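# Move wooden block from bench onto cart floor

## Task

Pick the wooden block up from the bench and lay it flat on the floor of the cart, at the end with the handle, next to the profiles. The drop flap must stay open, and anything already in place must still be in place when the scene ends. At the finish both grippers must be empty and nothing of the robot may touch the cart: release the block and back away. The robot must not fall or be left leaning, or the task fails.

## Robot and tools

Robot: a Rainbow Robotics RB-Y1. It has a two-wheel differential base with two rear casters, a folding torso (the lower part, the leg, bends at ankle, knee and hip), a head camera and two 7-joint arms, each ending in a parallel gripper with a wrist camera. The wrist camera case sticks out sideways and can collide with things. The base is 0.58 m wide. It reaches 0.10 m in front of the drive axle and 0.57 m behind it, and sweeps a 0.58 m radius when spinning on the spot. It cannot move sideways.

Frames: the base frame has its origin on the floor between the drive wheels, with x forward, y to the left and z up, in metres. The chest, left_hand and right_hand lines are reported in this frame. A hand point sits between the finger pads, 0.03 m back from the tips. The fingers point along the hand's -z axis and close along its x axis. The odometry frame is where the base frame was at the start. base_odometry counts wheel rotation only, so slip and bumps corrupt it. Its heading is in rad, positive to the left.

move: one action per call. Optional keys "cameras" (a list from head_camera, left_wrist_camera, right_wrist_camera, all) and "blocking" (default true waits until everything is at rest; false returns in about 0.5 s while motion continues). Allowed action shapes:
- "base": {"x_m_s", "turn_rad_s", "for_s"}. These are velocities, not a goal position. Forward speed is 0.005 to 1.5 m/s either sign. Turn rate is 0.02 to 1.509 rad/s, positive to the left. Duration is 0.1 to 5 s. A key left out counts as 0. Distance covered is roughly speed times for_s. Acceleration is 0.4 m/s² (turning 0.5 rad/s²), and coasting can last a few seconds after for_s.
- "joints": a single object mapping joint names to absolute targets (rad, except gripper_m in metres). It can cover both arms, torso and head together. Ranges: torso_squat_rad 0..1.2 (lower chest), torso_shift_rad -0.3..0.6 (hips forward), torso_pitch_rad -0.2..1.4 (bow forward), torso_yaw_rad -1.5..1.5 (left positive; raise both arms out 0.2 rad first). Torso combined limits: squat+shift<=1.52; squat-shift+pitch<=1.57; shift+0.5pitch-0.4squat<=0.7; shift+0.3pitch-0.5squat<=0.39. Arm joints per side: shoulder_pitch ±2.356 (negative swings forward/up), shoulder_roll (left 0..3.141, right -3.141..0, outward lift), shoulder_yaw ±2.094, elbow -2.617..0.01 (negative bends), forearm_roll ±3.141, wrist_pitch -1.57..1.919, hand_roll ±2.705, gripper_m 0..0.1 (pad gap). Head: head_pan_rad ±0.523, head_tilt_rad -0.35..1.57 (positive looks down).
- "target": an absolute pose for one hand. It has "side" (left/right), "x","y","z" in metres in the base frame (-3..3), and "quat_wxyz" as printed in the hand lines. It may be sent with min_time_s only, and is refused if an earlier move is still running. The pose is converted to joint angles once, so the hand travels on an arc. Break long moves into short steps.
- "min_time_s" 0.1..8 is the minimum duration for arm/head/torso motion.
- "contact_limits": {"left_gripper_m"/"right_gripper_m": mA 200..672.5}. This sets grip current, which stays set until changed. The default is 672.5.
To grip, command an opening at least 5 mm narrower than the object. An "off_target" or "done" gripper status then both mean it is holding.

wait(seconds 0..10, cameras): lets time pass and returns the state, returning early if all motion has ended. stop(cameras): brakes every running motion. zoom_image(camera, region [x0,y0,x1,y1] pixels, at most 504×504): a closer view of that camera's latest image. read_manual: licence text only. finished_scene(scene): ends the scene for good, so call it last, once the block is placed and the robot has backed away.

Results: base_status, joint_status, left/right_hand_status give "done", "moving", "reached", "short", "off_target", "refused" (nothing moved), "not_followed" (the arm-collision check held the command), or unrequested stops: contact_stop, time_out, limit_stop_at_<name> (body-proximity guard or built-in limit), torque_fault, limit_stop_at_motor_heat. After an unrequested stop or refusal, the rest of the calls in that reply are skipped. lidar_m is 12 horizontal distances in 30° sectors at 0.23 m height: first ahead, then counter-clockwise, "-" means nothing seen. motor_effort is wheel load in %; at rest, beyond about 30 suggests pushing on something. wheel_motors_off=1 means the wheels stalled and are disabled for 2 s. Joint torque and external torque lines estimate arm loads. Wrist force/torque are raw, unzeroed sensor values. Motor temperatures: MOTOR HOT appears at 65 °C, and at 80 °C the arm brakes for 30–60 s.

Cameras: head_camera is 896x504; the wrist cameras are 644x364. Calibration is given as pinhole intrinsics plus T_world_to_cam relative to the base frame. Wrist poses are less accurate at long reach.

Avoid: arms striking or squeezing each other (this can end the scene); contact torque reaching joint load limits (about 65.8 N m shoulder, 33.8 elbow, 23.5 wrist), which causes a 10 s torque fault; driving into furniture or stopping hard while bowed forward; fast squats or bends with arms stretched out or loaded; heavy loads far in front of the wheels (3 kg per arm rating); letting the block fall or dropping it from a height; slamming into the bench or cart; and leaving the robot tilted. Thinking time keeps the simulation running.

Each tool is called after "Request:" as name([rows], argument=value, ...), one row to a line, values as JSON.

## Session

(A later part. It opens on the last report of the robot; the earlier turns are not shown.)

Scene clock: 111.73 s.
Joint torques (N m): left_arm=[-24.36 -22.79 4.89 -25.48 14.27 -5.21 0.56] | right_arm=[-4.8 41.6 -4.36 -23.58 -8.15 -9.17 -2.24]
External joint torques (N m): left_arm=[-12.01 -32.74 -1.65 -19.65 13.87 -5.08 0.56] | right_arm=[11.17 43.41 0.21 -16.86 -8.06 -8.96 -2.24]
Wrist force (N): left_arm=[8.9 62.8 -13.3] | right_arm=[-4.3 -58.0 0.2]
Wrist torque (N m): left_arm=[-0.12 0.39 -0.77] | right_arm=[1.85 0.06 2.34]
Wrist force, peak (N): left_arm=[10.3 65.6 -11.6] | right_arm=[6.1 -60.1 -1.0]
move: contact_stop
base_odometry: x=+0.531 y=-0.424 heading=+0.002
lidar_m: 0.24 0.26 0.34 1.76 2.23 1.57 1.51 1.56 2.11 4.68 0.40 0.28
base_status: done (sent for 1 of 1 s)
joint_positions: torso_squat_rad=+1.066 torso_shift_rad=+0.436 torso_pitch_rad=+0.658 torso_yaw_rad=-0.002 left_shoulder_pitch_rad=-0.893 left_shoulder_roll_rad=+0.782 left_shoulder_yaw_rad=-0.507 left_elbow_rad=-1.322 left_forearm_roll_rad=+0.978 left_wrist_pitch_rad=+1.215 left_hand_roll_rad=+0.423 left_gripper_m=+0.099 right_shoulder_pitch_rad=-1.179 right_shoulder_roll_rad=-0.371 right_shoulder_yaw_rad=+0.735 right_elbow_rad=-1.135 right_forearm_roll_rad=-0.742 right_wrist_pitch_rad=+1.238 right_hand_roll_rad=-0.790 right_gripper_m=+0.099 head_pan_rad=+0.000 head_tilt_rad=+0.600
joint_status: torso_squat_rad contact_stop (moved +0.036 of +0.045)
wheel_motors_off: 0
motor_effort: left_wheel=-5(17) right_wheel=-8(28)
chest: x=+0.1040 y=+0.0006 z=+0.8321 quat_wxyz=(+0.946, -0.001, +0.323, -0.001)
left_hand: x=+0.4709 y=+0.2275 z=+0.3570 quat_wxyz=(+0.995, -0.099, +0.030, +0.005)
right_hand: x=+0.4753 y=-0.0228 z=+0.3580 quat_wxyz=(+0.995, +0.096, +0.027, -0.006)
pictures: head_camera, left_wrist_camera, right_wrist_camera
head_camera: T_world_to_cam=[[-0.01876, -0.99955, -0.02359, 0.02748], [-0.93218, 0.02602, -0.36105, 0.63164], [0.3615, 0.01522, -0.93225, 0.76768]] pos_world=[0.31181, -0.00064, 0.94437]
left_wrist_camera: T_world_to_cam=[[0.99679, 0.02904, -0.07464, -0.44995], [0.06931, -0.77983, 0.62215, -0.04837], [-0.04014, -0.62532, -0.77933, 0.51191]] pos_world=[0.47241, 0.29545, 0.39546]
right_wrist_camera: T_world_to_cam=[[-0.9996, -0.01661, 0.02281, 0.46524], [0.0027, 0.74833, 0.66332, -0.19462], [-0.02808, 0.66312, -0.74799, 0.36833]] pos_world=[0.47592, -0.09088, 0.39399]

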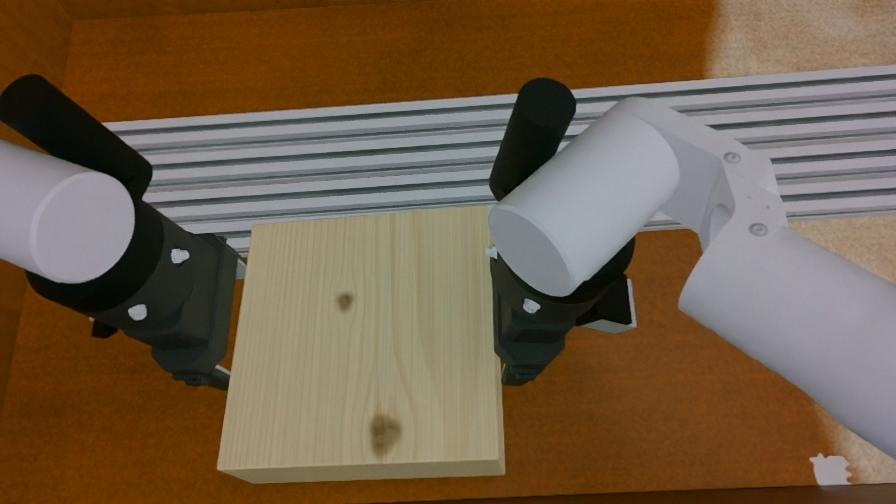

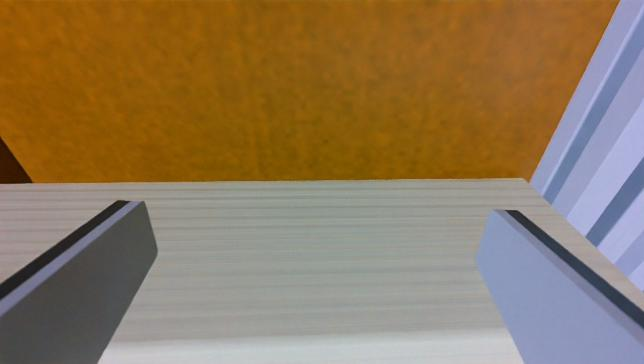

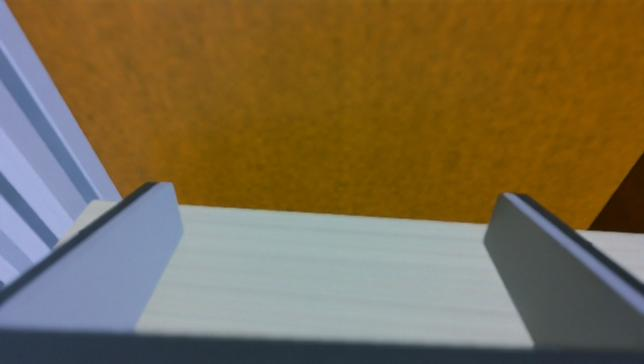

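Request:
move(joints={"torso_squat_rad":1.055,"torso_shift_rad":0.436,"torso_pitch_rad":0.665,"torso_yaw_rad":0}, min_time_s=0.5)

Request:
move(target={"side":"left","x":0.473,"y":0.232,"z":0.359,"quat_wxyz":[0.994,-0.104,0.033,0.005]})

Request:
move(target={"side":"left","x":0.473,"y":0.238,"z":0.359,"quat_wxyz":[0.994,-0.104,0.033,0.005]}, cameras=["all"])

Scene clock: 116.77 s.
Joint torques (N m): left_arm=[-25.55 -21.99 7.8 -24.7 14.18 -6.66 3.19] | right_arm=[-25.04 36.9 -4.4 -24.48 -9.51 -7.81 -2.29]
External joint torques (N m): left_arm=[-13.38 -31.95 1.31 -18.91 13.78 -6.54 3.19] | right_arm=[-9.22 38.55 0.08 -17.73 -9.4 -7.62 -2.29]
Wrist force (N): left_arm=[-0.7 62.8 -8.6] | right_arm=[6.1 -58.5 -0.7]
Wrist torque (N m): left_arm=[-0.18 0.18 -3.25] | right_arm=[1.81 0.35 2.03]
Wrist force, peak (N): left_arm=[8.6 63.9 -12.7] | right_arm=[4.0 -59.7 -1.2]
move: done
base_odometry: x=+0.531 y=-0.424 heading=+0.002
lidar_m: 0.24 0.26 0.35 1.76 2.22 1.59 1.52 1.58 2.11 4.69 0.40 0.26
base_status: not commanded
joint_positions: torso_squat_rad=+1.055 torso_shift_rad=+0.436 torso_pitch_rad=+0.666 torso_yaw_rad=+0.000 left_shoulder_pitch_rad=-0.893 left_shoulder_roll_rad=+0.782 left_shoulder_yaw_rad=-0.508 left_elbow_rad=-1.322 left_forearm_roll_rad=+0.978 left_wrist_pitch_rad=+1.215 left_hand_roll_rad=+0.422 left_gripper_m=+0.099 right_shoulder_pitch_rad=-1.174 right_shoulder_roll_rad=-0.370 right_shoulder_yaw_rad=+0.735 right_elbow_rad=-1.135 right_forearm_roll_rad=-0.742 right_wrist_pitch_rad=+1.238 right_hand_roll_rad=-0.790 right_gripper_m=+0.099 head_pan_rad=+0.000 head_tilt_rad=+0.600
joint_status: all done
wheel_motors_off: 0
motor_effort: left_wheel=+0(5) right_wheel=-2(9)
chest: x=+0.1090 y=+0.0001 z=+0.8368 quat_wxyz=(+0.945, +0.000, +0.327, +0.000)
left_hand: x=+0.4717 y=+0.2283 z=+0.3594 quat_wxyz=(+0.995, -0.098, +0.034, +0.005)
right_hand: x=+0.4742 y=-0.0222 z=+0.3583 quat_wxyz=(+0.995, +0.097, +0.033, -0.007)
pictures: none

Scene clock: 117.43 s.
Joint torques (N m): left_arm=[-20.88 -7.54 9.3 -16.23 8.38 -4.03 2.08] | right_arm=[-23.75 20.45 -4.61 -18.42 -5.92 -4.48 -1.3]
External joint torques (N m): left_arm=[-8.81 -17.84 2.79 -10.54 7.98 -3.92 2.08] | right_arm=[-7.99 21.99 -0.15 -11.64 -5.8 -4.28 -1.3]
Wrist force (N): left_arm=[-0.3 35.2 -11.7] | right_arm=[3.7 -33.0 -7.1]
Wrist torque (N m): left_arm=[-0.27 0.04 -1.72] | right_arm=[0.93 0.13 1.04]
Wrist force, peak (N): left_arm=[-1.9 63.2 -9.6] | right_arm=[6.1 -58.5 -0.8]
move: done
base_odometry: x=+0.531 y=-0.424 heading=+0.002
lidar_m: 0.24 0.26 0.34 1.76 2.22 1.59 1.51 1.57 2.12 4.68 0.40 0.27
base_status: not commanded
joint_positions: torso_squat_rad=+1.055 torso_shift_rad=+0.436 torso_pitch_rad=+0.666 torso_yaw_rad=+0.000 left_shoulder_pitch_rad=-0.887 left_shoulder_roll_rad=+0.791 left_shoulder_yaw_rad=-0.499 left_elbow_rad=-1.306 left_forearm_roll_rad=+0.995 left_wrist_pitch_rad=+1.206 left_hand_roll_rad=+0.395 left_gripper_m=+0.099 right_shoulder_pitch_rad=-1.175 right_shoulder_roll_rad=-0.366 right_shoulder_yaw_rad=+0.735 right_elbow_rad=-1.137 right_forearm_roll_rad=-0.743 right_wrist_pitch_rad=+1.237 right_hand_roll_rad=-0.790 right_gripper_m=+0.099 head_pan_rad=+0.000 head_tilt_rad=+0.600
joint_status: all done
wheel_motors_off: 0
motor_effort: left_wheel=+0(2) right_wheel=+3(4)
chest: x=+0.1090 y=+0.0001 z=+0.8368 quat_wxyz=(+0.945, +0.000, +0.327, +0.000)
left_hand: x=+0.4720 y=+0.2361 z=+0.3582 quat_wxyz=(+0.994, -0.100, +0.034, +0.006)
left_hand_status: reached (checked arc that bows 0 mm and turns the hand up to 1 deg, planned for 0.1 s): 4 mm and 0.5 deg off.
right_hand: x=+0.4733 y=-0.0189 z=+0.3590 quat_wxyz=(+0.994, +0.100, +0.033, -0.005)
pictures: none

Scene clock: 118.27 s.
Joint torques (N m): left_arm=[-14.18 2.24 8.35 -9.3 3.58 -1.75 0.89] | right_arm=[-19.9 7.88 -4.63 -11.5 -2.67 -2.02 -0.66]
External joint torques (N m): left_arm=[-2.15 -8.25 1.8 -3.66 3.17 -1.64 0.89] | right_arm=[-4.12 9.35 -0.17 -4.69 -2.54 -1.81 -0.66]
Wrist force (N): left_arm=[1.9 15.2 -6.8] | right_arm=[1.0 -11.8 -6.7]
Wrist torque (N m): left_arm=[-0.14 0.40 -0.52] | right_arm=[-0.36 -0.03 0.45]
Wrist force, peak (N): left_arm=[-0.6 35.4 -11.0] | right_arm=[3.3 -32.7 -7.3]
move: done
base_odometry: x=+0.531 y=-0.424 heading=+0.002
lidar_m: 0.24 0.27 0.35 1.75 2.23 1.59 1.51 1.59 2.11 4.69 0.40 0.27
base_status: not commanded
joint_positions: torso_squat_rad=+1.055 torso_shift_rad=+0.436 torso_pitch_rad=+0.665 torso_yaw_rad=+0.000 left_shoulder_pitch_rad=-0.884 left_shoulder_roll_rad=+0.797 left_shoulder_yaw_rad=-0.493 left_elbow_rad=-1.301 left_forearm_roll_rad=+1.007 left_wrist_pitch_rad=+1.202 left_hand_roll_rad=+0.378 left_gripper_m=+0.099 right_shoulder_pitch_rad=-1.176 right_shoulder_roll_rad=-0.363 right_shoulder_yaw_rad=+0.735 right_elbow_rad=-1.138 right_forearm_roll_rad=-0.743 right_wrist_pitch_rad=+1.236 right_hand_roll_rad=-0.790 right_gripper_m=+0.099 head_pan_rad=+0.000 head_tilt_rad=+0.600
joint_status: all done
wheel_motors_off: 0
motor_effort: left_wheel=+1(5) right_wheel=+2(8)
chest: x=+0.1088 y=+0.0001 z=+0.8369 quat_wxyz=(+0.945, +0.000, +0.327, +0.000)
left_hand: x=+0.4728 y=+0.2396 z=+0.3590 quat_wxyz=(+0.994, -0.102, +0.033, +0.005)
left_hand_status: reached (checked arc that bows 0 mm and turns the hand up to 1 deg, planned for 0.1 s): 2 mm and 0.2 deg off.
right_hand: x=+0.4729 y=-0.0161 z=+0.3602 quat_wxyz=(+0.994, +0.103, +0.033, -0.004)
pictures: head_camera, left_wrist_camera, right_wrist_camera
head_camera: T_world_to_cam=[[-0.01805, -0.9995, -0.0259, 0.02903], [-0.93474, 0.02606, -0.35437, 0.63248], [0.35487, 0.01782, -0.93475, 0.77327]] pos_world=[0.31732, -0.00125, 0.9477]
left_wrist_camera: T_world_to_cam=[[0.99632, 0.02846, -0.08088, -0.44942], [0.07305, -0.77559, 0.627, -0.04474], [-0.04488, -0.6306, -0.77481, 0.52293]] pos_world=[0.4745, 0.30785, 0.39687]
right_wrist_camera: T_world_to_cam=[[-0.99918, -0.02134, 0.03431, 0.45862], [0.00731, 0.73964, 0.67297, -0.20683], [-0.03974, 0.67267, -0.73888, 0.36795]] pos_world=[0.47437, -0.08474, 0.39533]

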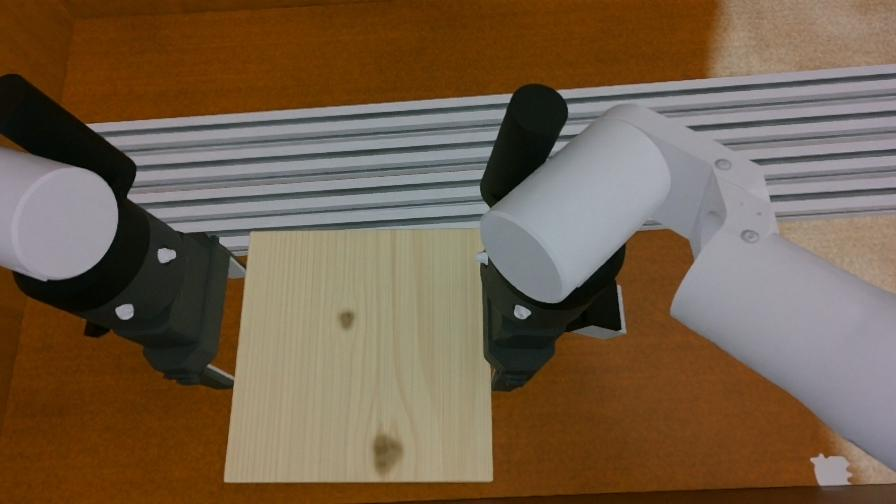

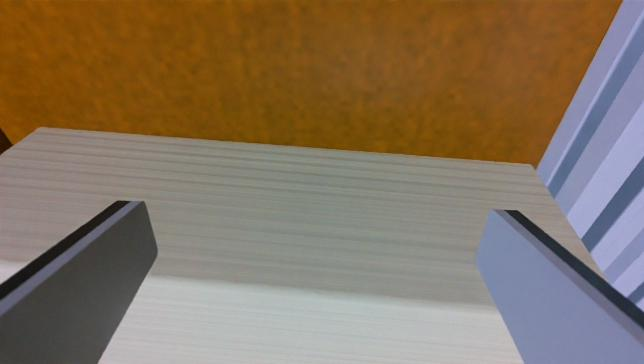

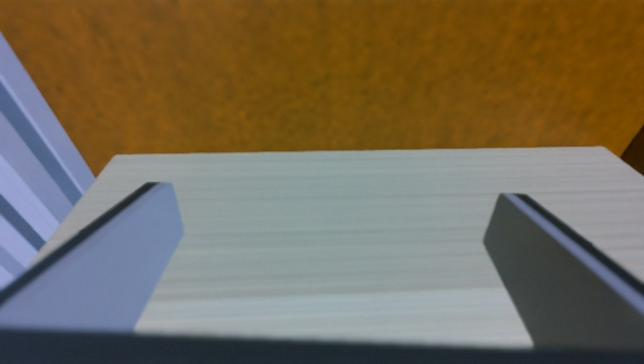

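Request:
move(target={"side":"left","x":0.473,"y":0.244,"z":0.359,"quat_wxyz":[0.994,-0.104,0.033,0.005]})

Request:
move(target={"side":"left","x":0.473,"y":0.262,"z":0.359,"quat_wxyz":[0.994,-0.104,0.033,0.005]}, cameras=["all"])

Scene clock: 119.93 s.
Joint torques (N m): left_arm=[-11.62 8.08 8.25 -5.94 0.69 -0.7 0.25] | right_arm=[-19.81 6.63 -4.64 -10.87 -2.06 -1.75 -0.38]
External joint torques (N m): left_arm=[0.35 -2.64 1.68 -0.36 0.28 -0.59 0.25] | right_arm=[-4.02 8.09 -0.18 -4.05 -1.94 -1.54 -0.38]
Wrist force (N): left_arm=[1.2 2.3 -7.3] | right_arm=[0.5 -8.1 -5.0]
Wrist torque (N m): left_arm=[-0.36 0.18 0.15] | right_arm=[-0.32 0.02 0.07]
Wrist force, peak (N): left_arm=[0.8 15.1 -6.2] | right_arm=[0.9 -11.6 -6.5]
move: done
base_odometry: x=+0.531 y=-0.424 heading=+0.001
lidar_m: 0.25 0.25 0.36 1.75 2.22 1.58 1.51 1.58 2.12 4.69 0.40 0.26
base_status: not commanded
joint_positions: torso_squat_rad=+1.055 torso_shift_rad=+0.436 torso_pitch_rad=+0.665 torso_yaw_rad=+0.000 left_shoulder_pitch_rad=-0.881 left_shoulder_roll_rad=+0.804 left_shoulder_yaw_rad=-0.487 left_elbow_rad=-1.294 left_forearm_roll_rad=+1.018 left_wrist_pitch_rad=+1.199 left_hand_roll_rad=+0.362 left_gripper_m=+0.099 right_shoulder_pitch_rad=-1.176 right_shoulder_roll_rad=-0.362 right_shoulder_yaw_rad=+0.735 right_elbow_rad=-1.138 right_forearm_roll_rad=-0.744 right_wrist_pitch_rad=+1.236 right_hand_roll_rad=-0.790 right_gripper_m=+0.099 head_pan_rad=+0.000 head_tilt_rad=+0.600
joint_status: all done
wheel_motors_off: 0
motor_effort: left_wheel=-2(4) right_wheel=+5(7)
chest: x=+0.1088 y=+0.0000 z=+0.8369 quat_wxyz=(+0.945, +0.000, +0.327, +0.000)
left_hand: x=+0.4730 y=+0.2441 z=+0.3590 quat_wxyz=(+0.994, -0.104, +0.033, +0.005)
left_hand_status: reached (checked arc that bows 0 mm and turns the hand up to 0 deg, planned for 0.1 s): 0 mm and 0.0 deg off.
right_hand: x=+0.4729 y=-0.0158 z=+0.3603 quat_wxyz=(+0.994, +0.103, +0.033, -0.004)
pictures: none

Scene clock: 120.47 s.
Joint torques (N m): left_arm=[-10.95 8.97 8.32 -5.2 0.49 -0.4 0.15] | right_arm=[-19.41 5.8 -4.24 -10.55 -2 -1.89 -0.33]
External joint torques (N m): left_arm=[0.77 -2.47 1.66 0.15 0.09 -0.31 0.15] | right_arm=[-3.62 7.25 0.22 -3.73 -1.88 -1.68 -0.33]
Wrist force (N): left_arm=[1.3 2.1 -7.6] | right_arm=[-0.8 -8.2 -5.5]
Wrist torque (N m): left_arm=[-0.33 0.24 0.15] | right_arm=[-0.41 -0.08 0.08]
Wrist force, peak (N): left_arm=[2.4 3.1 -7.2] | right_arm=[0.7 -9.6 -7.4]
move: done
base_odometry: x=+0.531 y=-0.424 heading=+0.001
lidar_m: 0.25 0.27 0.35 1.76 2.24 1.58 1.51 1.57 2.11 4.68 0.40 0.25
base_status: not commanded
joint_positions: torso_squat_rad=+1.055 torso_shift_rad=+0.436 torso_pitch_rad=+0.665 torso_yaw_rad=+0.000 left_shoulder_pitch_rad=-0.868 left_shoulder_roll_rad=+0.829 left_shoulder_yaw_rad=-0.470 left_elbow_rad=-1.274 left_forearm_roll_rad=+1.047 left_wrist_pitch_rad=+1.190 left_hand_roll_rad=+0.316 left_gripper_m=+0.099 right_shoulder_pitch_rad=-1.176 right_shoulder_roll_rad=-0.362 right_shoulder_yaw_rad=+0.735 right_elbow_rad=-1.139 right_forearm_roll_rad=-0.744 right_wrist_pitch_rad=+1.236 right_hand_roll_rad=-0.790 right_gripper_m=+0.099 head_pan_rad=+0.000 head_tilt_rad=+0.600
joint_status: all done
wheel_motors_off: 0
motor_effort: left_wheel=-3(5) right_wheel=+5(9)
chest: x=+0.1088 y=+0.0000 z=+0.8369 quat_wxyz=(+0.945, +0.000, +0.326, +0.000)
left_hand: x=+0.4731 y=+0.2619 z=+0.3593 quat_wxyz=(+0.994, -0.103, +0.032, +0.005)
left_hand_status: reached (checked arc that bows 0 mm and turns the hand up to 0 deg, planned for 0.2 s): 0 mm and 0.1 deg off.
right_hand: x=+0.4729 y=-0.0158 z=+0.3604 quat_wxyz=(+0.994, +0.103, +0.033, -0.004)
pictures: head_camera, left_wrist_camera, right_wrist_camera
head_camera: T_world_to_cam=[[-0.01817, -0.9995, -0.02584, 0.02901], [-0.93471, 0.02616, -0.35446, 0.63255], [0.35496, 0.01772, -0.93471, 0.77321]] pos_world=[0.31732, -0.00125, 0.94769]
left_wrist_camera: T_world_to_cam=[[0.99645, 0.02841, -0.07928, -0.45092], [0.07207, -0.77466, 0.62826, -0.02785], [-0.04357, -0.63174, -0.77395, 0.53663]] pos_world=[0.4747, 0.33025, 0.39707]
right_wrist_camera: T_world_to_cam=[[-0.99918, -0.02144, 0.03423, 0.45854], [0.00721, 0.73916, 0.67349, -0.20733], [-0.03974, 0.67319, -0.7384, 0.36767]] pos_world=[0.47428, -0.08444, 0.39543]

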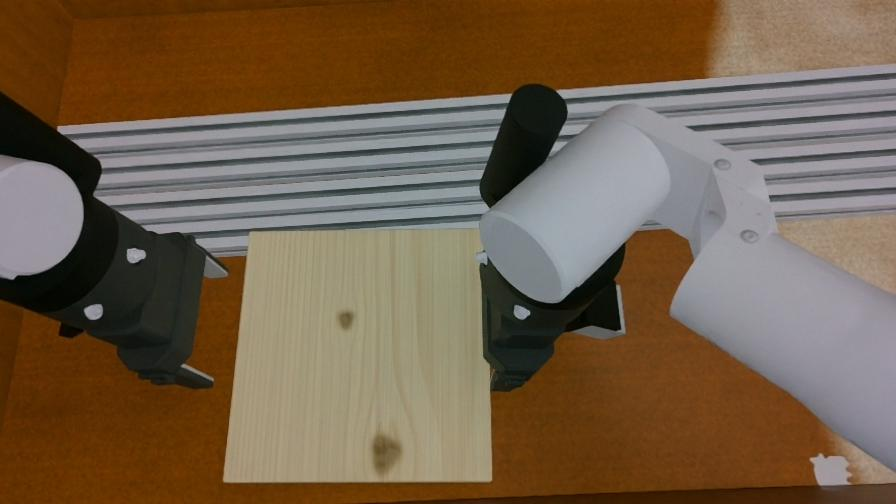

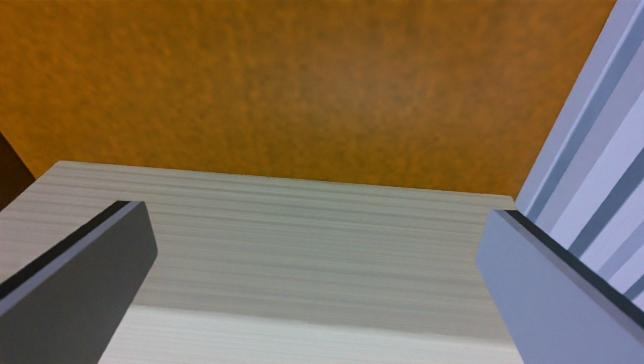

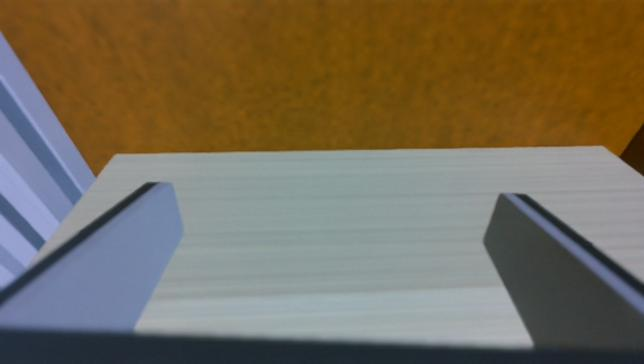

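Request:
move(target={"side":"right","x":0.46,"y":-0.08,"z":0.40,"quat_wxyz":[0.9945,0.1045,0,0]})

Request:
move(target={"side":"right","x":0.44,"y":-0.34,"z":0.56,"quat_wxyz":[0.9945,0.1045,0,0]})

Request:
move(target={"side":"left","x":0.44,"y":0.22,"z":0.47,"quat_wxyz":[1,0,0,0]})

Request:
move(target={"side":"left","x":0.43,"y":-0.065,"z":0.46,"quat_wxyz":[1,0,0,0]}, cameras=["all"])

Scene clock: 127.77 s.
Joint torques (N m): left_arm=[-11 9.15 7.88 -5.08 0.52 -0.41 0.06] | right_arm=[-12.65 -4.01 -6.84 -7.96 -0.22 -0.33 -0.09]
External joint torques (N m): left_arm=[0.73 -2.28 1.22 0.27 0.11 -0.31 0.06] | right_arm=[0.6 0.56 -0.93 -1.06 -0.2 -0.02 -0.09]
Wrist force (N): left_arm=[0.9 2.5 -7.5] | right_arm=[-0.7 0.3 -5.1]
Wrist torque (N m): left_arm=[-0.34 0.19 0.13] | right_arm=[-0.10 0.04 0.01]
Wrist force, peak (N): left_arm=[2.1 2.4 -8.1] | right_arm=[0.5 -8.5 -5.9]
move: done
base_odometry: x=+0.531 y=-0.424 heading=+0.001
lidar_m: 0.23 0.26 0.35 1.76 2.23 1.58 1.51 1.57 2.12 4.68 0.41 0.26
base_status: not commanded
joint_positions: torso_squat_rad=+1.055 torso_shift_rad=+0.436 torso_pitch_rad=+0.665 torso_yaw_rad=+0.000 left_shoulder_pitch_rad=-0.868 left_shoulder_roll_rad=+0.829 left_shoulder_yaw_rad=-0.470 left_elbow_rad=-1.274 left_forearm_roll_rad=+1.047 left_wrist_pitch_rad=+1.190 left_hand_roll_rad=+0.316 left_gripper_m=+0.099 right_shoulder_pitch_rad=-1.007 right_shoulder_roll_rad=-0.617 right_shoulder_yaw_rad=+0.694 right_elbow_rad=-1.583 right_forearm_roll_rad=-0.751 right_wrist_pitch_rad=+1.325 right_hand_roll_rad=-0.869 right_gripper_m=+0.099 head_pan_rad=+0.000 head_tilt_rad=+0.600
joint_status: all done
wheel_motors_off: 0
motor_effort: left_wheel=+1(3) right_wheel=+4(9)
chest: x=+0.1087 y=+0.0001 z=+0.8370 quat_wxyz=(+0.945, +0.000, +0.326, +0.000)
left_hand: x=+0.4731 y=+0.2619 z=+0.3595 quat_wxyz=(+0.994, -0.103, +0.032, +0.005)
right_hand: x=+0.4600 y=-0.0799 z=+0.4004 quat_wxyz=(+0.995, +0.104, +0.001, +0.000)
right_hand_status: reached (checked arc that bows 15 mm and turns the hand up to 5 deg, planned for 0.8 s): 0 mm and 0.1 deg off.
pictures: none

Scene clock: 129.17 s.
Joint torques (N m): left_arm=[-10.79 9.42 8.36 -5.09 0.39 -0.35 0.09] | right_arm=[-6.02 -14.91 -9 -2.07 0.15 -0.22 -0.3]
External joint torques (N m): left_arm=[0.94 -2.02 1.71 0.26 -0.02 -0.26 0.09] | right_arm=[1.09 0.35 0.41 -0.31 0.25 -0.01 -0.3]
Wrist force (N): left_arm=[1.1 1.7 -7.3] | right_arm=[-0.7 0.3 -4.9]
Wrist torque (N m): left_arm=[-0.26 0.20 0.15] | right_arm=[-0.07 -0.02 -0.19]
Wrist force, peak (N): left_arm=[1.5 2.4 -8.4] | right_arm=[-0.2 0.5 -6.2]
move: done
base_odometry: x=+0.531 y=-0.424 heading=+0.001
lidar_m: 0.24 0.26 0.35 1.76 2.23 1.59 1.51 1.57 2.12 4.68 0.41 0.27
base_status: not commanded
joint_positions: torso_squat_rad=+1.055 torso_shift_rad=+0.436 torso_pitch_rad=+0.665 torso_yaw_rad=+0.000 left_shoulder_pitch_rad=-0.868 left_shoulder_roll_rad=+0.829 left_shoulder_yaw_rad=-0.470 left_elbow_rad=-1.274 left_forearm_roll_rad=+1.047 left_wrist_pitch_rad=+1.190 left_hand_roll_rad=+0.316 left_gripper_m=+0.099 right_shoulder_pitch_rad=-0.390 right_shoulder_roll_rad=-1.498 right_shoulder_yaw_rad=+0.024 right_elbow_rad=-1.962 right_forearm_roll_rad=-1.510 right_wrist_pitch_rad=+1.231 right_hand_roll_rad=-0.485 right_gripper_m=+0.099 head_pan_rad=+0.000 head_tilt_rad=+0.600
joint_status: all done
wheel_motors_off: 0
motor_effort: left_wheel=-1(2) right_wheel=+5(6)
chest: x=+0.1087 y=+0.0001 z=+0.8370 quat_wxyz=(+0.945, +0.000, +0.326, +0.000)
left_hand: x=+0.4731 y=+0.2619 z=+0.3594 quat_wxyz=(+0.994, -0.103, +0.032, +0.005)
right_hand: x=+0.4403 y=-0.3401 z=+0.5601 quat_wxyz=(+0.995, +0.103, +0.001, +0.000)
right_hand_status: reached (checked arc that bows 53 mm and turns the hand up to 8 deg, planned for 1.1 s): 0 mm and 0.2 deg off.
pictures: none

Scene clock: 130.50 s.
Joint torques (N m): left_arm=[-9.65 7.69 7.95 -5.36 0.03 -0.39 -0.2] | right_arm=[-6.36 -14.69 -9.06 -1.75 -0.14 -0.22 -0.33]
External joint torques (N m): left_arm=[1.09 -1.67 0.25 0.46 0 -0.33 -0.2] | right_arm=[0.74 0.57 0.34 0.02 -0.04 -0.01 -0.33]
Wrist force (N): left_arm=[1.7 1.2 -6.8] | right_arm=[0.2 0.1 -4.9]
Wrist torque (N m): left_arm=[-0.26 0.28 0.04] | right_arm=[-0.05 0.11 -0.21]
Wrist force, peak (N): left_arm=[2.0 0.7 -8.8] | right_arm=[-0.5 0.6 -5.8]
move: done
base_odometry: x=+0.531 y=-0.424 heading=+0.001
lidar_m: 0.24 0.26 0.35 1.75 2.24 1.57 1.50 1.57 2.12 4.67 0.38 0.26
base_status: not commanded
joint_positions: torso_squat_rad=+1.055 torso_shift_rad=+0.436 torso_pitch_rad=+0.665 torso_yaw_rad=+0.000 left_shoulder_pitch_rad=-0.855 left_shoulder_roll_rad=+0.988 left_shoulder_yaw_rad=-0.544 left_elbow_rad=-1.975 left_forearm_roll_rad=+0.847 left_wrist_pitch_rad=+1.555 left_hand_roll_rad=+0.910 left_gripper_m=+0.099 right_shoulder_pitch_rad=-0.390 right_shoulder_roll_rad=-1.498 right_shoulder_yaw_rad=+0.024 right_elbow_rad=-1.962 right_forearm_roll_rad=-1.510 right_wrist_pitch_rad=+1.231 right_hand_roll_rad=-0.485 right_gripper_m=+0.099 head_pan_rad=+0.000 head_tilt_rad=+0.600
joint_status: all done
wheel_motors_off: 0
motor_effort: left_wheel=+0(2) right_wheel=+5(6)
chest: x=+0.1087 y=+0.0000 z=+0.8370 quat_wxyz=(+0.945, +0.000, +0.326, +0.000)
left_hand: x=+0.4402 y=+0.2200 z=+0.4701 quat_wxyz=(+1.000, +0.000, +0.000, +0.000)
left_hand_status: reached (checked arc that bows 21 mm and turns the hand up to 12 deg, planned for 1.0 s): 0 mm and 0.0 deg off.
right_hand: x=+0.4403 y=-0.3401 z=+0.5601 quat_wxyz=(+0.995, +0.103, +0.001, +0.000)
pictures: none

Scene clock: 131.87 s.
Joint torques (N m): left_arm=[-13.82 -2.69 6.12 -6.14 0.03 0.02 -0.12] | right_arm=[-6.56 -15.24 -9.12 -1.82 -0.25 -0.17 -0.34]
External joint torques (N m): left_arm=[2.33 0.43 0.69 1.36 -0.01 0.07 -0.12] | right_arm=[0.54 0.02 0.28 -0.05 -0.15 0.05 -0.34]
Wrist force (N): left_arm=[1.2 1.1 -7.7] | right_arm=[-0.5 0.2 -4.8]
Wrist torque (N m): left_arm=[-0.32 0.21 0.05] | right_arm=[-0.06 0.04 -0.19]
Wrist force, peak (N): left_arm=[1.9 2.1 -8.1] | right_arm=[-0.4 0.4 -5.7]
move: done
base_odometry: x=+0.531 y=-0.424 heading=+0.001
lidar_m: 0.24 0.25 0.36 1.76 2.23 1.59 1.51 1.58 2.10 4.69 0.39 0.26
base_status: not commanded
joint_positions: torso_squat_rad=+1.055 torso_shift_rad=+0.436 torso_pitch_rad=+0.665 torso_yaw_rad=+0.000 left_shoulder_pitch_rad=-1.337 left_shoulder_roll_rad=+0.196 left_shoulder_yaw_rad=-0.885 left_elbow_rad=-1.413 left_forearm_roll_rad=+0.574 left_wrist_pitch_rad=+1.690 left_hand_roll_rad=+1.235 left_gripper_m=+0.099 right_shoulder_pitch_rad=-0.390 right_shoulder_roll_rad=-1.498 right_shoulder_yaw_rad=+0.024 right_elbow_rad=-1.962 right_forearm_roll_rad=-1.510 right_wrist_pitch_rad=+1.231 right_hand_roll_rad=-0.485 right_gripper_m=+0.099 head_pan_rad=+0.000 head_tilt_rad=+0.600
joint_status: all done
wheel_motors_off: 0
motor_effort: left_wheel=-1(3) right_wheel=+5(6)
chest: x=+0.1087 y=+0.0000 z=+0.8370 quat_wxyz=(+0.945, +0.000, +0.326, +0.000)
left_hand: x=+0.4297 y=-0.0650 z=+0.4605 quat_wxyz=(+1.000, -0.001, -0.001, +0.000)
left_hand_status: reached (checked arc that bows 31 mm and turns the hand up to 7 deg, planned for 1.0 s): 1 mm and 0.1 deg off.
right_hand: x=+0.4403 y=-0.3401 z=+0.5601 quat_wxyz=(+0.995, +0.103, +0.001, +0.000)
pictures: head_camera, left_wrist_camera, right_wrist_camera
head_camera: T_world_to_cam=[[-0.01804, -0.9995, -0.02591, 0.02903], [-0.93463, 0.02606, -0.35467, 0.63266], [0.35517, 0.01782, -0.93463, 0.7732]] pos_world=[0.31722, -0.00125, 0.9478]
left_wrist_camera: T_world_to_cam=[[0.99962, 0.02673, -0.00712, -0.42506], [0.027, -0.88702, 0.46094, -0.25243], [0.00601, -0.46096, -0.8874, 0.44864]] pos_world=[0.42902, -0.00574, 0.51145]
right_wrist_camera: T_world_to_cam=[[-0.9993, -0.02311, -0.02932, 0.44735], [-0.03682, 0.73948, 0.67217, -0.08163], [0.00615, 0.67278, -0.73982, 0.71264]] pos_world=[0.43965, -0.40875, 0.59521]

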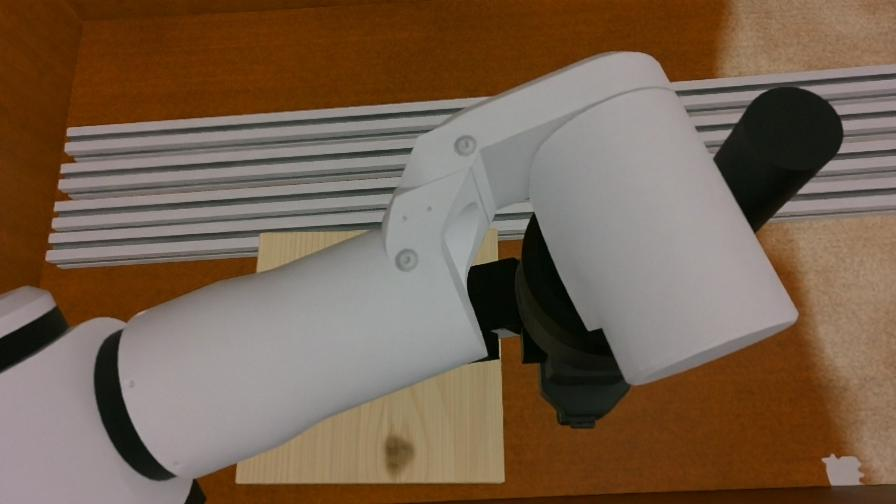

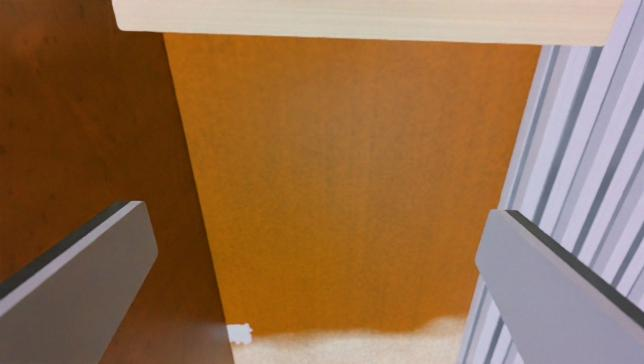

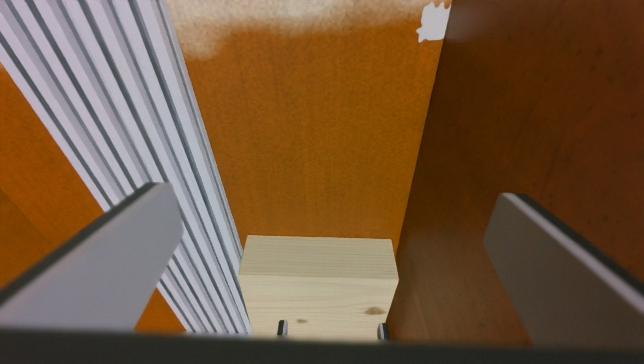

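Request:
move(target={"side":"left","x":0.43,"y":-0.046,"z":0.342,"quat_wxyz":[1,0,0,0]}, min_time_s=1)

Request:
move(target={"side":"left","x":0.432,"y":0.03,"z":0.342,"quat_wxyz":[1,0,0,0]}, min_time_s=1, cameras=["left_wrist_camera","right_wrist_camera"])

Request:
move(target={"side":"left","x":0.436,"y":0.1,"z":0.342,"quat_wxyz":[1,0,0,0]}, min_time_s=1, cameras=["left_wrist_camera","right_wrist_camera"])

Scene clock: 138.57 s.
Joint torques (N m): left_arm=[-14.53 -4.5 4.01 -6.48 -0.11 -0.23 -0.23] | right_arm=[-6.94 -15.06 -9.17 -1.85 -0.04 -0.17 -0.25]
External joint torques (N m): left_arm=[0.83 -0.69 0.33 0.58 -0.14 -0.17 -0.23] | right_arm=[0.16 0.19 0.23 -0.09 0.06 0.04 -0.25]
Motor temperatures (°C): left_arm=[32 29 31 40 39 33 37] | right_arm=[35 33 31 34 37 38 34]
Wrist force (N): left_arm=[1.6 0.8 -7.8] | right_arm=[-0.2 0.2 -4.9]
Wrist torque (N m): left_arm=[-0.27 0.25 0.13] | right_arm=[-0.06 0.03 -0.19]
Wrist force, peak (N): left_arm=[1.2 1.2 -8.6] | right_arm=[-0.3 1.0 -5.6]
move: done
base_odometry: x=+0.531 y=-0.424 heading=+0.001
lidar_m: 0.24 0.25 0.35 1.74 2.23 1.59 1.50 1.57 2.10 4.68 0.39 0.26
base_status: not commanded
joint_positions: torso_squat_rad=+1.055 torso_shift_rad=+0.436 torso_pitch_rad=+0.665 torso_yaw_rad=+0.000 left_shoulder_pitch_rad=-1.262 left_shoulder_roll_rad=+0.111 left_shoulder_yaw_rad=-0.937 left_elbow_rad=-0.958 left_forearm_roll_rad=+0.497 left_wrist_pitch_rad=+1.278 left_hand_roll_rad=+1.081 left_gripper_m=+0.099 right_shoulder_pitch_rad=-0.390 right_shoulder_roll_rad=-1.498 right_shoulder_yaw_rad=+0.024 right_elbow_rad=-1.962 right_forearm_roll_rad=-1.510 right_wrist_pitch_rad=+1.231 right_hand_roll_rad=-0.485 right_gripper_m=+0.099 head_pan_rad=+0.000 head_tilt_rad=+0.600
joint_status: all done
wheel_motors_off: 0
motor_effort: left_wheel=+0(2) right_wheel=+4(6)
chest: x=+0.1087 y=+0.0000 z=+0.8370 quat_wxyz=(+0.945, +0.000, +0.326, +0.000)
left_hand: x=+0.4297 y=-0.0458 z=+0.3424 quat_wxyz=(+1.000, -0.001, -0.001, +0.000)
left_hand_status: reached (checked arc that bows 14 mm and turns the hand up to 3 deg, planned for 1.0 s): 1 mm and 0.2 deg off.
right_hand: x=+0.4403 y=-0.3401 z=+0.5601 quat_wxyz=(+0.995, +0.103, +0.001, +0.000)
pictures: none

Scene clock: 139.90 s.
Joint torques (N m): left_arm=[9.48 -5.47 2.93 -1.9 -0.6 2.07 0.1] | right_arm=[-6.99 -14.94 -9.07 -1.73 -0.18 -0.21 -0.29]
External joint torques (N m): left_arm=[23.89 -4.92 -1.77 5.15 -0.63 2.13 0.1] | right_arm=[0.15 0.32 0.34 0.04 -0.08 0.01 -0.29]
Wrist force (N): left_arm=[3.0 -6.5 -5.8] | right_arm=[-0.1 0.0 -5.3]
Wrist torque (N m): left_arm=[-0.31 0.12 -0.30] | right_arm=[-0.03 0.05 -0.20]
Wrist force, peak (N): left_arm=[1.3 -13.7 -4.8] | right_arm=[0.0 0.6 -5.5]
move: done
base_odometry: x=+0.531 y=-0.424 heading=+0.001
lidar_m: 0.24 0.26 0.35 1.75 2.25 1.58 1.51 1.58 2.11 4.70 0.39 0.27
base_status: not commanded
joint_positions: torso_squat_rad=+1.055 torso_shift_rad=+0.435 torso_pitch_rad=+0.662 torso_yaw_rad=+0.000 left_shoulder_pitch_rad=-1.145 left_shoulder_roll_rad=+0.343 left_shoulder_yaw_rad=-0.913 left_elbow_rad=-1.239 left_forearm_roll_rad=+0.530 left_wrist_pitch_rad=+1.341 left_hand_roll_rad=+1.042 left_gripper_m=+0.099 right_shoulder_pitch_rad=-0.390 right_shoulder_roll_rad=-1.498 right_shoulder_yaw_rad=+0.024 right_elbow_rad=-1.962 right_forearm_roll_rad=-1.510 right_wrist_pitch_rad=+1.231 right_hand_roll_rad=-0.485 right_gripper_m=+0.099 head_pan_rad=+0.000 head_tilt_rad=+0.600
joint_status: all done
wheel_motors_off: 0
motor_effort: left_wheel=-12(20) right_wheel=+2(8)
chest: x=+0.1078 y=-0.0003 z=+0.8375 quat_wxyz=(+0.946, +0.000, +0.325, +0.000)
left_hand: x=+0.4351 y=+0.0290 z=+0.3456 quat_wxyz=(+1.000, +0.005, +0.001, -0.002)
left_hand_status: reached (checked arc that bows 6 mm and turns the hand up to 1 deg, planned for 1.0 s): 5 mm and 0.6 deg off.
right_hand: x=+0.4400 y=-0.3403 z=+0.5611 quat_wxyz=(+0.995, +0.103, +0.000, +0.000)
left_wrist_camera: T_world_to_cam=[[0.99967, 0.02373, -0.00992, -0.43281], [0.02566, -0.89281, 0.44971, -0.1117], [0.00182, -0.44981, -0.89312, 0.39333]] pos_world=[0.43482, 0.08747, 0.39724]
right_wrist_camera: T_world_to_cam=[[-0.99923, -0.02286, -0.03183, 0.44845], [-0.03834, 0.73879, 0.67285, -0.08219], [0.00813, 0.67355, -0.7391, 0.71252]] pos_world=[0.43916, -0.40894, 0.5962]

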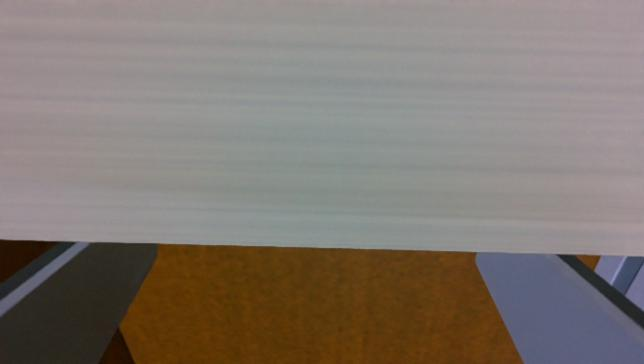

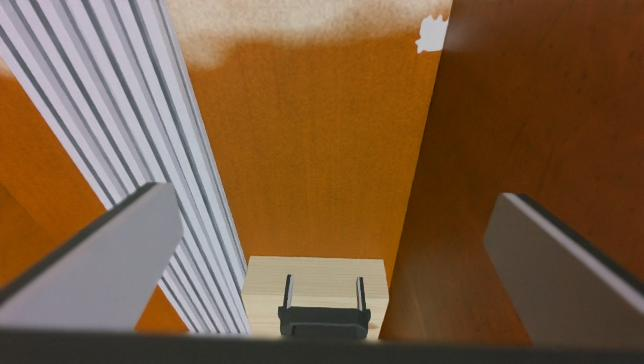

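Scene clock: 141.23 s.
Joint torques (N m): left_arm=[2.45 3.12 3.78 -2.78 -0.91 1.09 -0.73] | right_arm=[-6.81 -14.98 -9.02 -1.83 -0.1 -0.25 -0.41]
External joint torques (N m): left_arm=[15.59 0.39 -1.6 4.01 -0.94 1.16 -0.73] | right_arm=[0.31 0.29 0.39 -0.06 0 -0.04 -0.41]
Wrist force (N): left_arm=[1.8 -6.1 -6.8] | right_arm=[-0.4 0.4 -5.5]
Wrist torque (N m): left_arm=[-0.25 0.28 0.55] | right_arm=[-0.09 0.06 -0.18]
Wrist force, peak (N): left_arm=[-4.4 -14.0 1.1] | right_arm=[-0.5 0.6 -5.7]
move: done
base_odometry: x=+0.531 y=-0.424 heading=+0.001
lidar_m: 0.25 0.26 0.35 1.74 2.22 1.60 1.51 1.58 2.11 4.69 0.40 0.27
base_status: not commanded
joint_positions: torso_squat_rad=+1.055 torso_shift_rad=+0.435 torso_pitch_rad=+0.663 torso_yaw_rad=+0.000 left_shoulder_pitch_rad=-1.042 left_shoulder_roll_rad=+0.537 left_shoulder_yaw_rad=-0.868 left_elbow_rad=-1.400 left_forearm_roll_rad=+0.581 left_wrist_pitch_rad=+1.305 left_hand_roll_rad=+0.975 left_gripper_m=+0.099 right_shoulder_pitch_rad=-0.390 right_shoulder_roll_rad=-1.498 right_shoulder_yaw_rad=+0.024 right_elbow_rad=-1.962 right_forearm_roll_rad=-1.510 right_wrist_pitch_rad=+1.231 right_hand_roll_rad=-0.485 right_gripper_m=+0.099 head_pan_rad=+0.000 head_tilt_rad=+0.600
joint_status: all done
wheel_motors_off: 0
motor_effort: left_wheel=-16(36) right_wheel=+9(10)
chest: x=+0.1081 y=-0.0004 z=+0.8373 quat_wxyz=(+0.945, +0.000, +0.326, +0.000)
left_hand: x=+0.4380 y=+0.0985 z=+0.3431 quat_wxyz=(+1.000, +0.000, -0.001, -0.001)
left_hand_status: reached (checked arc that bows 4 mm and turns the hand up to 1 deg, planned for 1.0 s): 3 mm and 0.2 deg off.
right_hand: x=+0.4400 y=-0.3404 z=+0.5607 quat_wxyz=(+0.995, +0.103, +0.000, +0.000)
left_wrist_camera: T_world_to_cam=[[0.99965, 0.02551, -0.0062, -0.43875], [0.0255, -0.88774, 0.45964, -0.0524], [0.00622, -0.45964, -0.88808, 0.41964]] pos_world=[0.43732, 0.15756, 0.39404]
right_wrist_camera: T_world_to_cam=[[-0.99926, -0.02268, -0.03099, 0.44812], [-0.03764, 0.73889, 0.67278, -0.08208], [0.00764, 0.67345, -0.73919, 0.71253]] pos_world=[0.43926, -0.40904, 0.59581]

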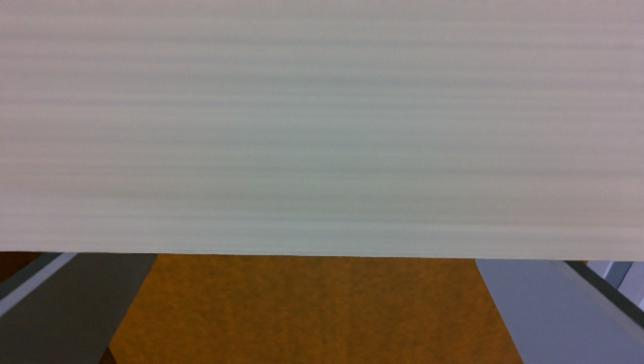

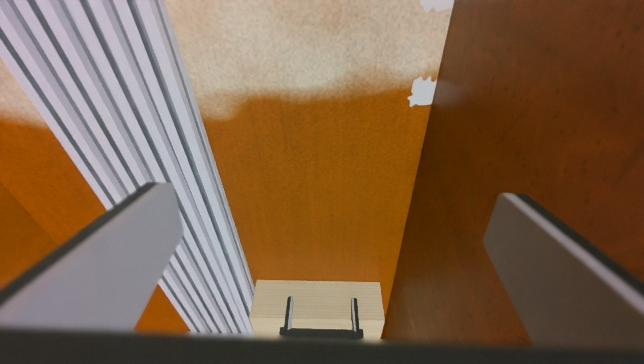

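Request:
wait(seconds=0.1, cameras=["head_camera"])

Scene clock: 145.80 s.
Joint torques (N m): left_arm=[2.35 2.93 3.83 -2.62 -0.98 1.03 -0.65] | right_arm=[-6.82 -14.98 -8.88 -1.68 -0.14 -0.29 -0.35]
External joint torques (N m): left_arm=[15.49 0.19 -1.55 4.16 -1.01 1.09 -0.65] | right_arm=[0.3 0.28 0.53 0.09 -0.04 -0.08 -0.35]
Wrist force (N): left_arm=[2.4 -7.1 -6.6] | right_arm=[-0.2 0.8 -5.4]
Wrist torque (N m): left_arm=[-0.22 0.38 0.54] | right_arm=[-0.11 0.08 -0.19]
Wrist force, peak (N): left_arm=[2.1 -6.8 -7.5] | right_arm=[-0.4 1.1 -5.6]
base_odometry: x=+0.531 y=-0.424 heading=+0.001
lidar_m: 0.24 0.25 0.34 1.75 2.21 1.59 1.51 1.58 2.10 4.69 0.39 0.26
base_status: not commanded
joint_positions: torso_squat_rad=+1.055 torso_shift_rad=+0.435 torso_pitch_rad=+0.663 torso_yaw_rad=+0.000 left_shoulder_pitch_rad=-1.042 left_shoulder_roll_rad=+0.537 left_shoulder_yaw_rad=-0.868 left_elbow_rad=-1.400 left_forearm_roll_rad=+0.581 left_wrist_pitch_rad=+1.305 left_hand_roll_rad=+0.975 left_gripper_m=+0.099 right_shoulder_pitch_rad=-0.390 right_shoulder_roll_rad=-1.498 right_shoulder_yaw_rad=+0.024 right_elbow_rad=-1.962 right_forearm_roll_rad=-1.510 right_wrist_pitch_rad=+1.231 right_hand_roll_rad=-0.485 right_gripper_m=+0.099 head_pan_rad=+0.000 head_tilt_rad=+0.600
joint_status: all done
wheel_motors_off: 0
motor_effort: left_wheel=-15(36) right_wheel=+8(10)
chest: x=+0.1081 y=-0.0004 z=+0.8373 quat_wxyz=(+0.945, +0.000, +0.326, +0.000)
left_hand: x=+0.4380 y=+0.0985 z=+0.3431 quat_wxyz=(+1.000, +0.000, -0.001, -0.001)
left_hand_status: reached (checked arc that bows 4 mm and turns the hand up to 1 deg, planned for 1.0 s): 3 mm and 0.2 deg off.
right_hand: x=+0.4400 y=-0.3404 z=+0.5607 quat_wxyz=(+0.995, +0.103, +0.000, +0.000)
wait: 0.10 s; at rest from the start
head_camera: T_world_to_cam=[[-0.01841, -0.99947, -0.02684, 0.02943], [-0.93405, 0.02677, -0.35613, 0.63338], [0.35666, 0.01851, -0.93405, 0.77312]] pos_world=[0.31641, -0.00185, 0.94849]

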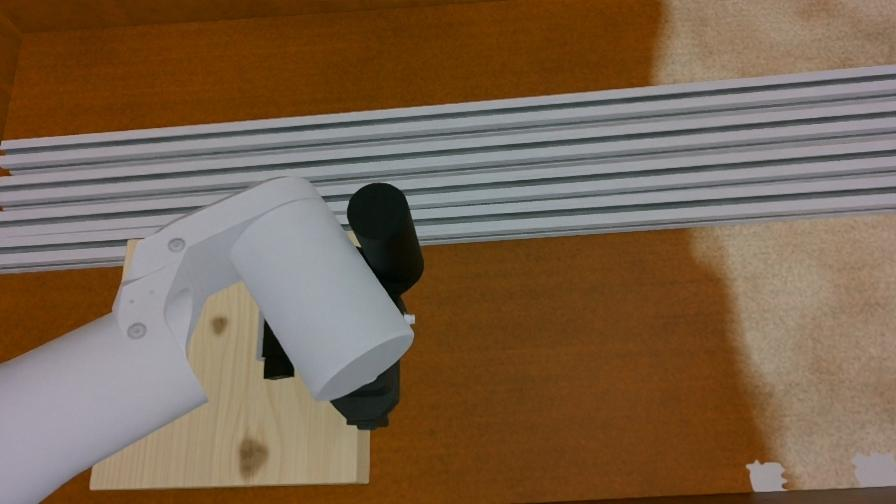

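Request:
move(joints={"torso_squat_rad":0.99}, min_time_s=0.6)

Request:
move(target={"side":"left","x":0.442,"y":0.088,"z":0.346,"quat_wxyz":[1,0,0,0]})

Request:
move(target={"side":"left","x":0.446,"y":0.21,"z":0.346,"quat_wxyz":[1,0,0,0]}, min_time_s=0.4, cameras=["head_camera","left_wrist_camera"])

Scene clock: 149.73 s.
Joint torques (N m): left_arm=[-11.35 2.08 5.72 -5.81 -0.22 0.07 -0.37] | right_arm=[-6.95 -15.29 -8.94 -1.73 -0.11 -0.15 -0.27]
External joint torques (N m): left_arm=[1.69 -0.62 0.39 0.98 -0.26 0.12 -0.37] | right_arm=[0.15 -0.04 0.46 0.04 -0.01 0.06 -0.27]
Wrist force (N): left_arm=[1.5 0.6 -7.3] | right_arm=[-1.0 0.5 -5.0]
Wrist torque (N m): left_arm=[-0.24 0.24 0.14] | right_arm=[-0.05 0.00 -0.21]
Wrist force, peak (N): left_arm=[0.5 -5.5 -10.2] | right_arm=[-0.4 0.5 -5.7]
move: done
base_odometry: x=+0.531 y=-0.424 heading=+0.001
lidar_m: 0.23 0.25 0.35 1.77 2.23 1.59 1.52 1.57 2.11 4.69 0.38 0.25
base_status: not commanded
joint_positions: torso_squat_rad=+0.990 torso_shift_rad=+0.436 torso_pitch_rad=+0.665 torso_yaw_rad=+0.000 left_shoulder_pitch_rad=-1.038 left_shoulder_roll_rad=+0.537 left_shoulder_yaw_rad=-0.869 left_elbow_rad=-1.399 left_forearm_roll_rad=+0.581 left_wrist_pitch_rad=+1.305 left_hand_roll_rad=+0.974 left_gripper_m=+0.099 right_shoulder_pitch_rad=-0.390 right_shoulder_roll_rad=-1.498 right_shoulder_yaw_rad=+0.024 right_elbow_rad=-1.962 right_forearm_roll_rad=-1.510 right_wrist_pitch_rad=+1.231 right_hand_roll_rad=-0.485 right_gripper_m=+0.099 head_pan_rad=+0.000 head_tilt_rad=+0.600
joint_status: all done
wheel_motors_off: 0
motor_effort: left_wheel=-1(15) right_wheel=+4(12)
chest: x=+0.1251 y=+0.0000 z=+0.8721 quat_wxyz=(+0.945, +0.000, +0.326, +0.000)
left_hand: x=+0.4523 y=+0.0997 z=+0.3760 quat_wxyz=(+1.000, +0.000, +0.001, +0.000)
right_hand: x=+0.4567 y=-0.3401 z=+0.5952 quat_wxyz=(+0.995, +0.103, +0.001, +0.000)
pictures: none

Scene clock: 150.47 s.
Joint torques (N m): left_arm=[-12.07 1.04 4.99 -6.07 -0.13 -0.02 -0.23] | right_arm=[-6.74 -15.09 -9.09 -1.51 -0.08 -0.27 -0.26]
External joint torques (N m): left_arm=[0.65 -0.6 0.35 0.6 -0.16 0.04 -0.23] | right_arm=[0.36 0.17 0.31 0.26 0.02 -0.06 -0.26]
Wrist force (N): left_arm=[0.9 1.0 -8.3] | right_arm=[-0.5 0.6 -5.6]
Wrist torque (N m): left_arm=[-0.24 0.21 0.18] | right_arm=[-0.10 0.05 -0.20]
Wrist force, peak (N): left_arm=[-0.3 1.8 -8.5] | right_arm=[-0.7 0.3 -5.6]
move: done
base_odometry: x=+0.531 y=-0.424 heading=+0.001
lidar_m: 0.24 0.25 0.35 1.76 2.25 1.59 1.51 1.57 2.12 4.68 0.38 0.25
base_status: not commanded
joint_positions: torso_squat_rad=+0.990 torso_shift_rad=+0.436 torso_pitch_rad=+0.665 torso_yaw_rad=+0.000 left_shoulder_pitch_rad=-1.032 left_shoulder_roll_rad=+0.462 left_shoulder_yaw_rad=-0.899 left_elbow_rad=-1.267 left_forearm_roll_rad=+0.536 left_wrist_pitch_rad=+1.214 left_hand_roll_rad=+0.970 left_gripper_m=+0.099 right_shoulder_pitch_rad=-0.390 right_shoulder_roll_rad=-1.498 right_shoulder_yaw_rad=+0.024 right_elbow_rad=-1.962 right_forearm_roll_rad=-1.510 right_wrist_pitch_rad=+1.231 right_hand_roll_rad=-0.485 right_gripper_m=+0.099 head_pan_rad=+0.000 head_tilt_rad=+0.600
joint_status: all done
wheel_motors_off: 0
motor_effort: left_wheel=-1(2) right_wheel=+3(5)
chest: x=+0.1251 y=+0.0000 z=+0.8721 quat_wxyz=(+0.945, +0.000, +0.326, +0.000)
left_hand: x=+0.4417 y=+0.0881 z=+0.3466 quat_wxyz=(+1.000, +0.000, +0.000, +0.000)
left_hand_status: reached (checked arc that bows 4 mm and turns the hand up to 1 deg, planned for 0.4 s): 1 mm and 0.1 deg off.
right_hand: x=+0.4567 y=-0.3401 z=+0.5952 quat_wxyz=(+0.995, +0.103, +0.001, +0.000)
pictures: none

Scene clock: 151.40 s.
Joint torques (N m): left_arm=[-9.81 6.27 7.09 -4.99 -0.39 0 0.03] | right_arm=[-6.93 -15.14 -9.31 -1.6 -0.15 -0.14 -0.46]
External joint torques (N m): left_arm=[1.02 -1.14 1.41 0.56 -0.41 0.06 0.03] | right_arm=[0.17 0.12 0.09 0.17 -0.05 0.07 -0.46]
Wrist force (N): left_arm=[1.1 0.6 -8.2] | right_arm=[-0.5 0.4 -5.2]
Wrist torque (N m): left_arm=[-0.27 0.24 0.17] | right_arm=[-0.09 0.02 -0.21]
Wrist force, peak (N): left_arm=[-5.0 -27.1 7.7] | right_arm=[-0.1 0.4 -5.8]
move: done
base_odometry: x=+0.531 y=-0.424 heading=+0.001
lidar_m: 0.24 0.25 0.35 1.75 2.23 1.59 1.51 1.58 2.11 4.69 0.38 0.27
base_status: not commanded
joint_positions: torso_squat_rad=+0.990 torso_shift_rad=+0.436 torso_pitch_rad=+0.665 torso_yaw_rad=+0.000 left_shoulder_pitch_rad=-0.898 left_shoulder_roll_rad=+0.746 left_shoulder_yaw_rad=-0.816 left_elbow_rad=-1.382 left_forearm_roll_rad=+0.679 left_wrist_pitch_rad=+1.101 left_hand_roll_rad=+0.795 left_gripper_m=+0.099 right_shoulder_pitch_rad=-0.390 right_shoulder_roll_rad=-1.498 right_shoulder_yaw_rad=+0.024 right_elbow_rad=-1.962 right_forearm_roll_rad=-1.510 right_wrist_pitch_rad=+1.231 right_hand_roll_rad=-0.485 right_gripper_m=+0.099 head_pan_rad=+0.000 head_tilt_rad=+0.600
joint_status: all done
wheel_motors_off: 0
motor_effort: left_wheel=+0(12) right_wheel=+5(17)
chest: x=+0.1251 y=+0.0000 z=+0.8722 quat_wxyz=(+0.945, +0.000, +0.326, +0.000)
left_hand: x=+0.4462 y=+0.2098 z=+0.3462 quat_wxyz=(+1.000, +0.000, -0.001, +0.000)
left_hand_status: reached (checked arc that bows 5 mm and turns the hand up to 2 deg, planned for 0.6 s): 0 mm and 0.1 deg off.
right_hand: x=+0.4566 y=-0.3401 z=+0.5953 quat_wxyz=(+0.995, +0.103, +0.001, +0.000)
head_camera: T_world_to_cam=[[-0.01803, -0.9995, -0.02591, 0.03024], [-0.93455, 0.02606, -0.35487, 0.6606], [0.35537, 0.01782, -0.93456, 0.80025]] pos_world=[0.33352, -0.00125, 0.98309]
left_wrist_camera: T_world_to_cam=[[0.9996, 0.02709, -0.00769, -0.44958], [0.0276, -0.8881, 0.45882, 0.04426], [0.0056, -0.45885, -0.8885, 0.47396]] pos_world=[0.44552, 0.26896, 0.39735]

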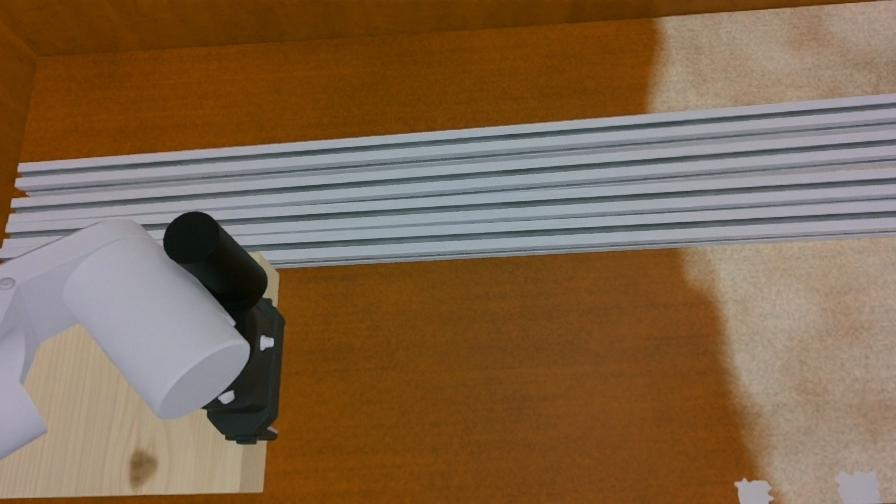

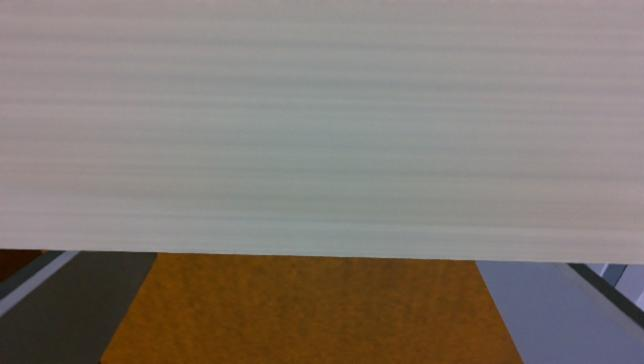

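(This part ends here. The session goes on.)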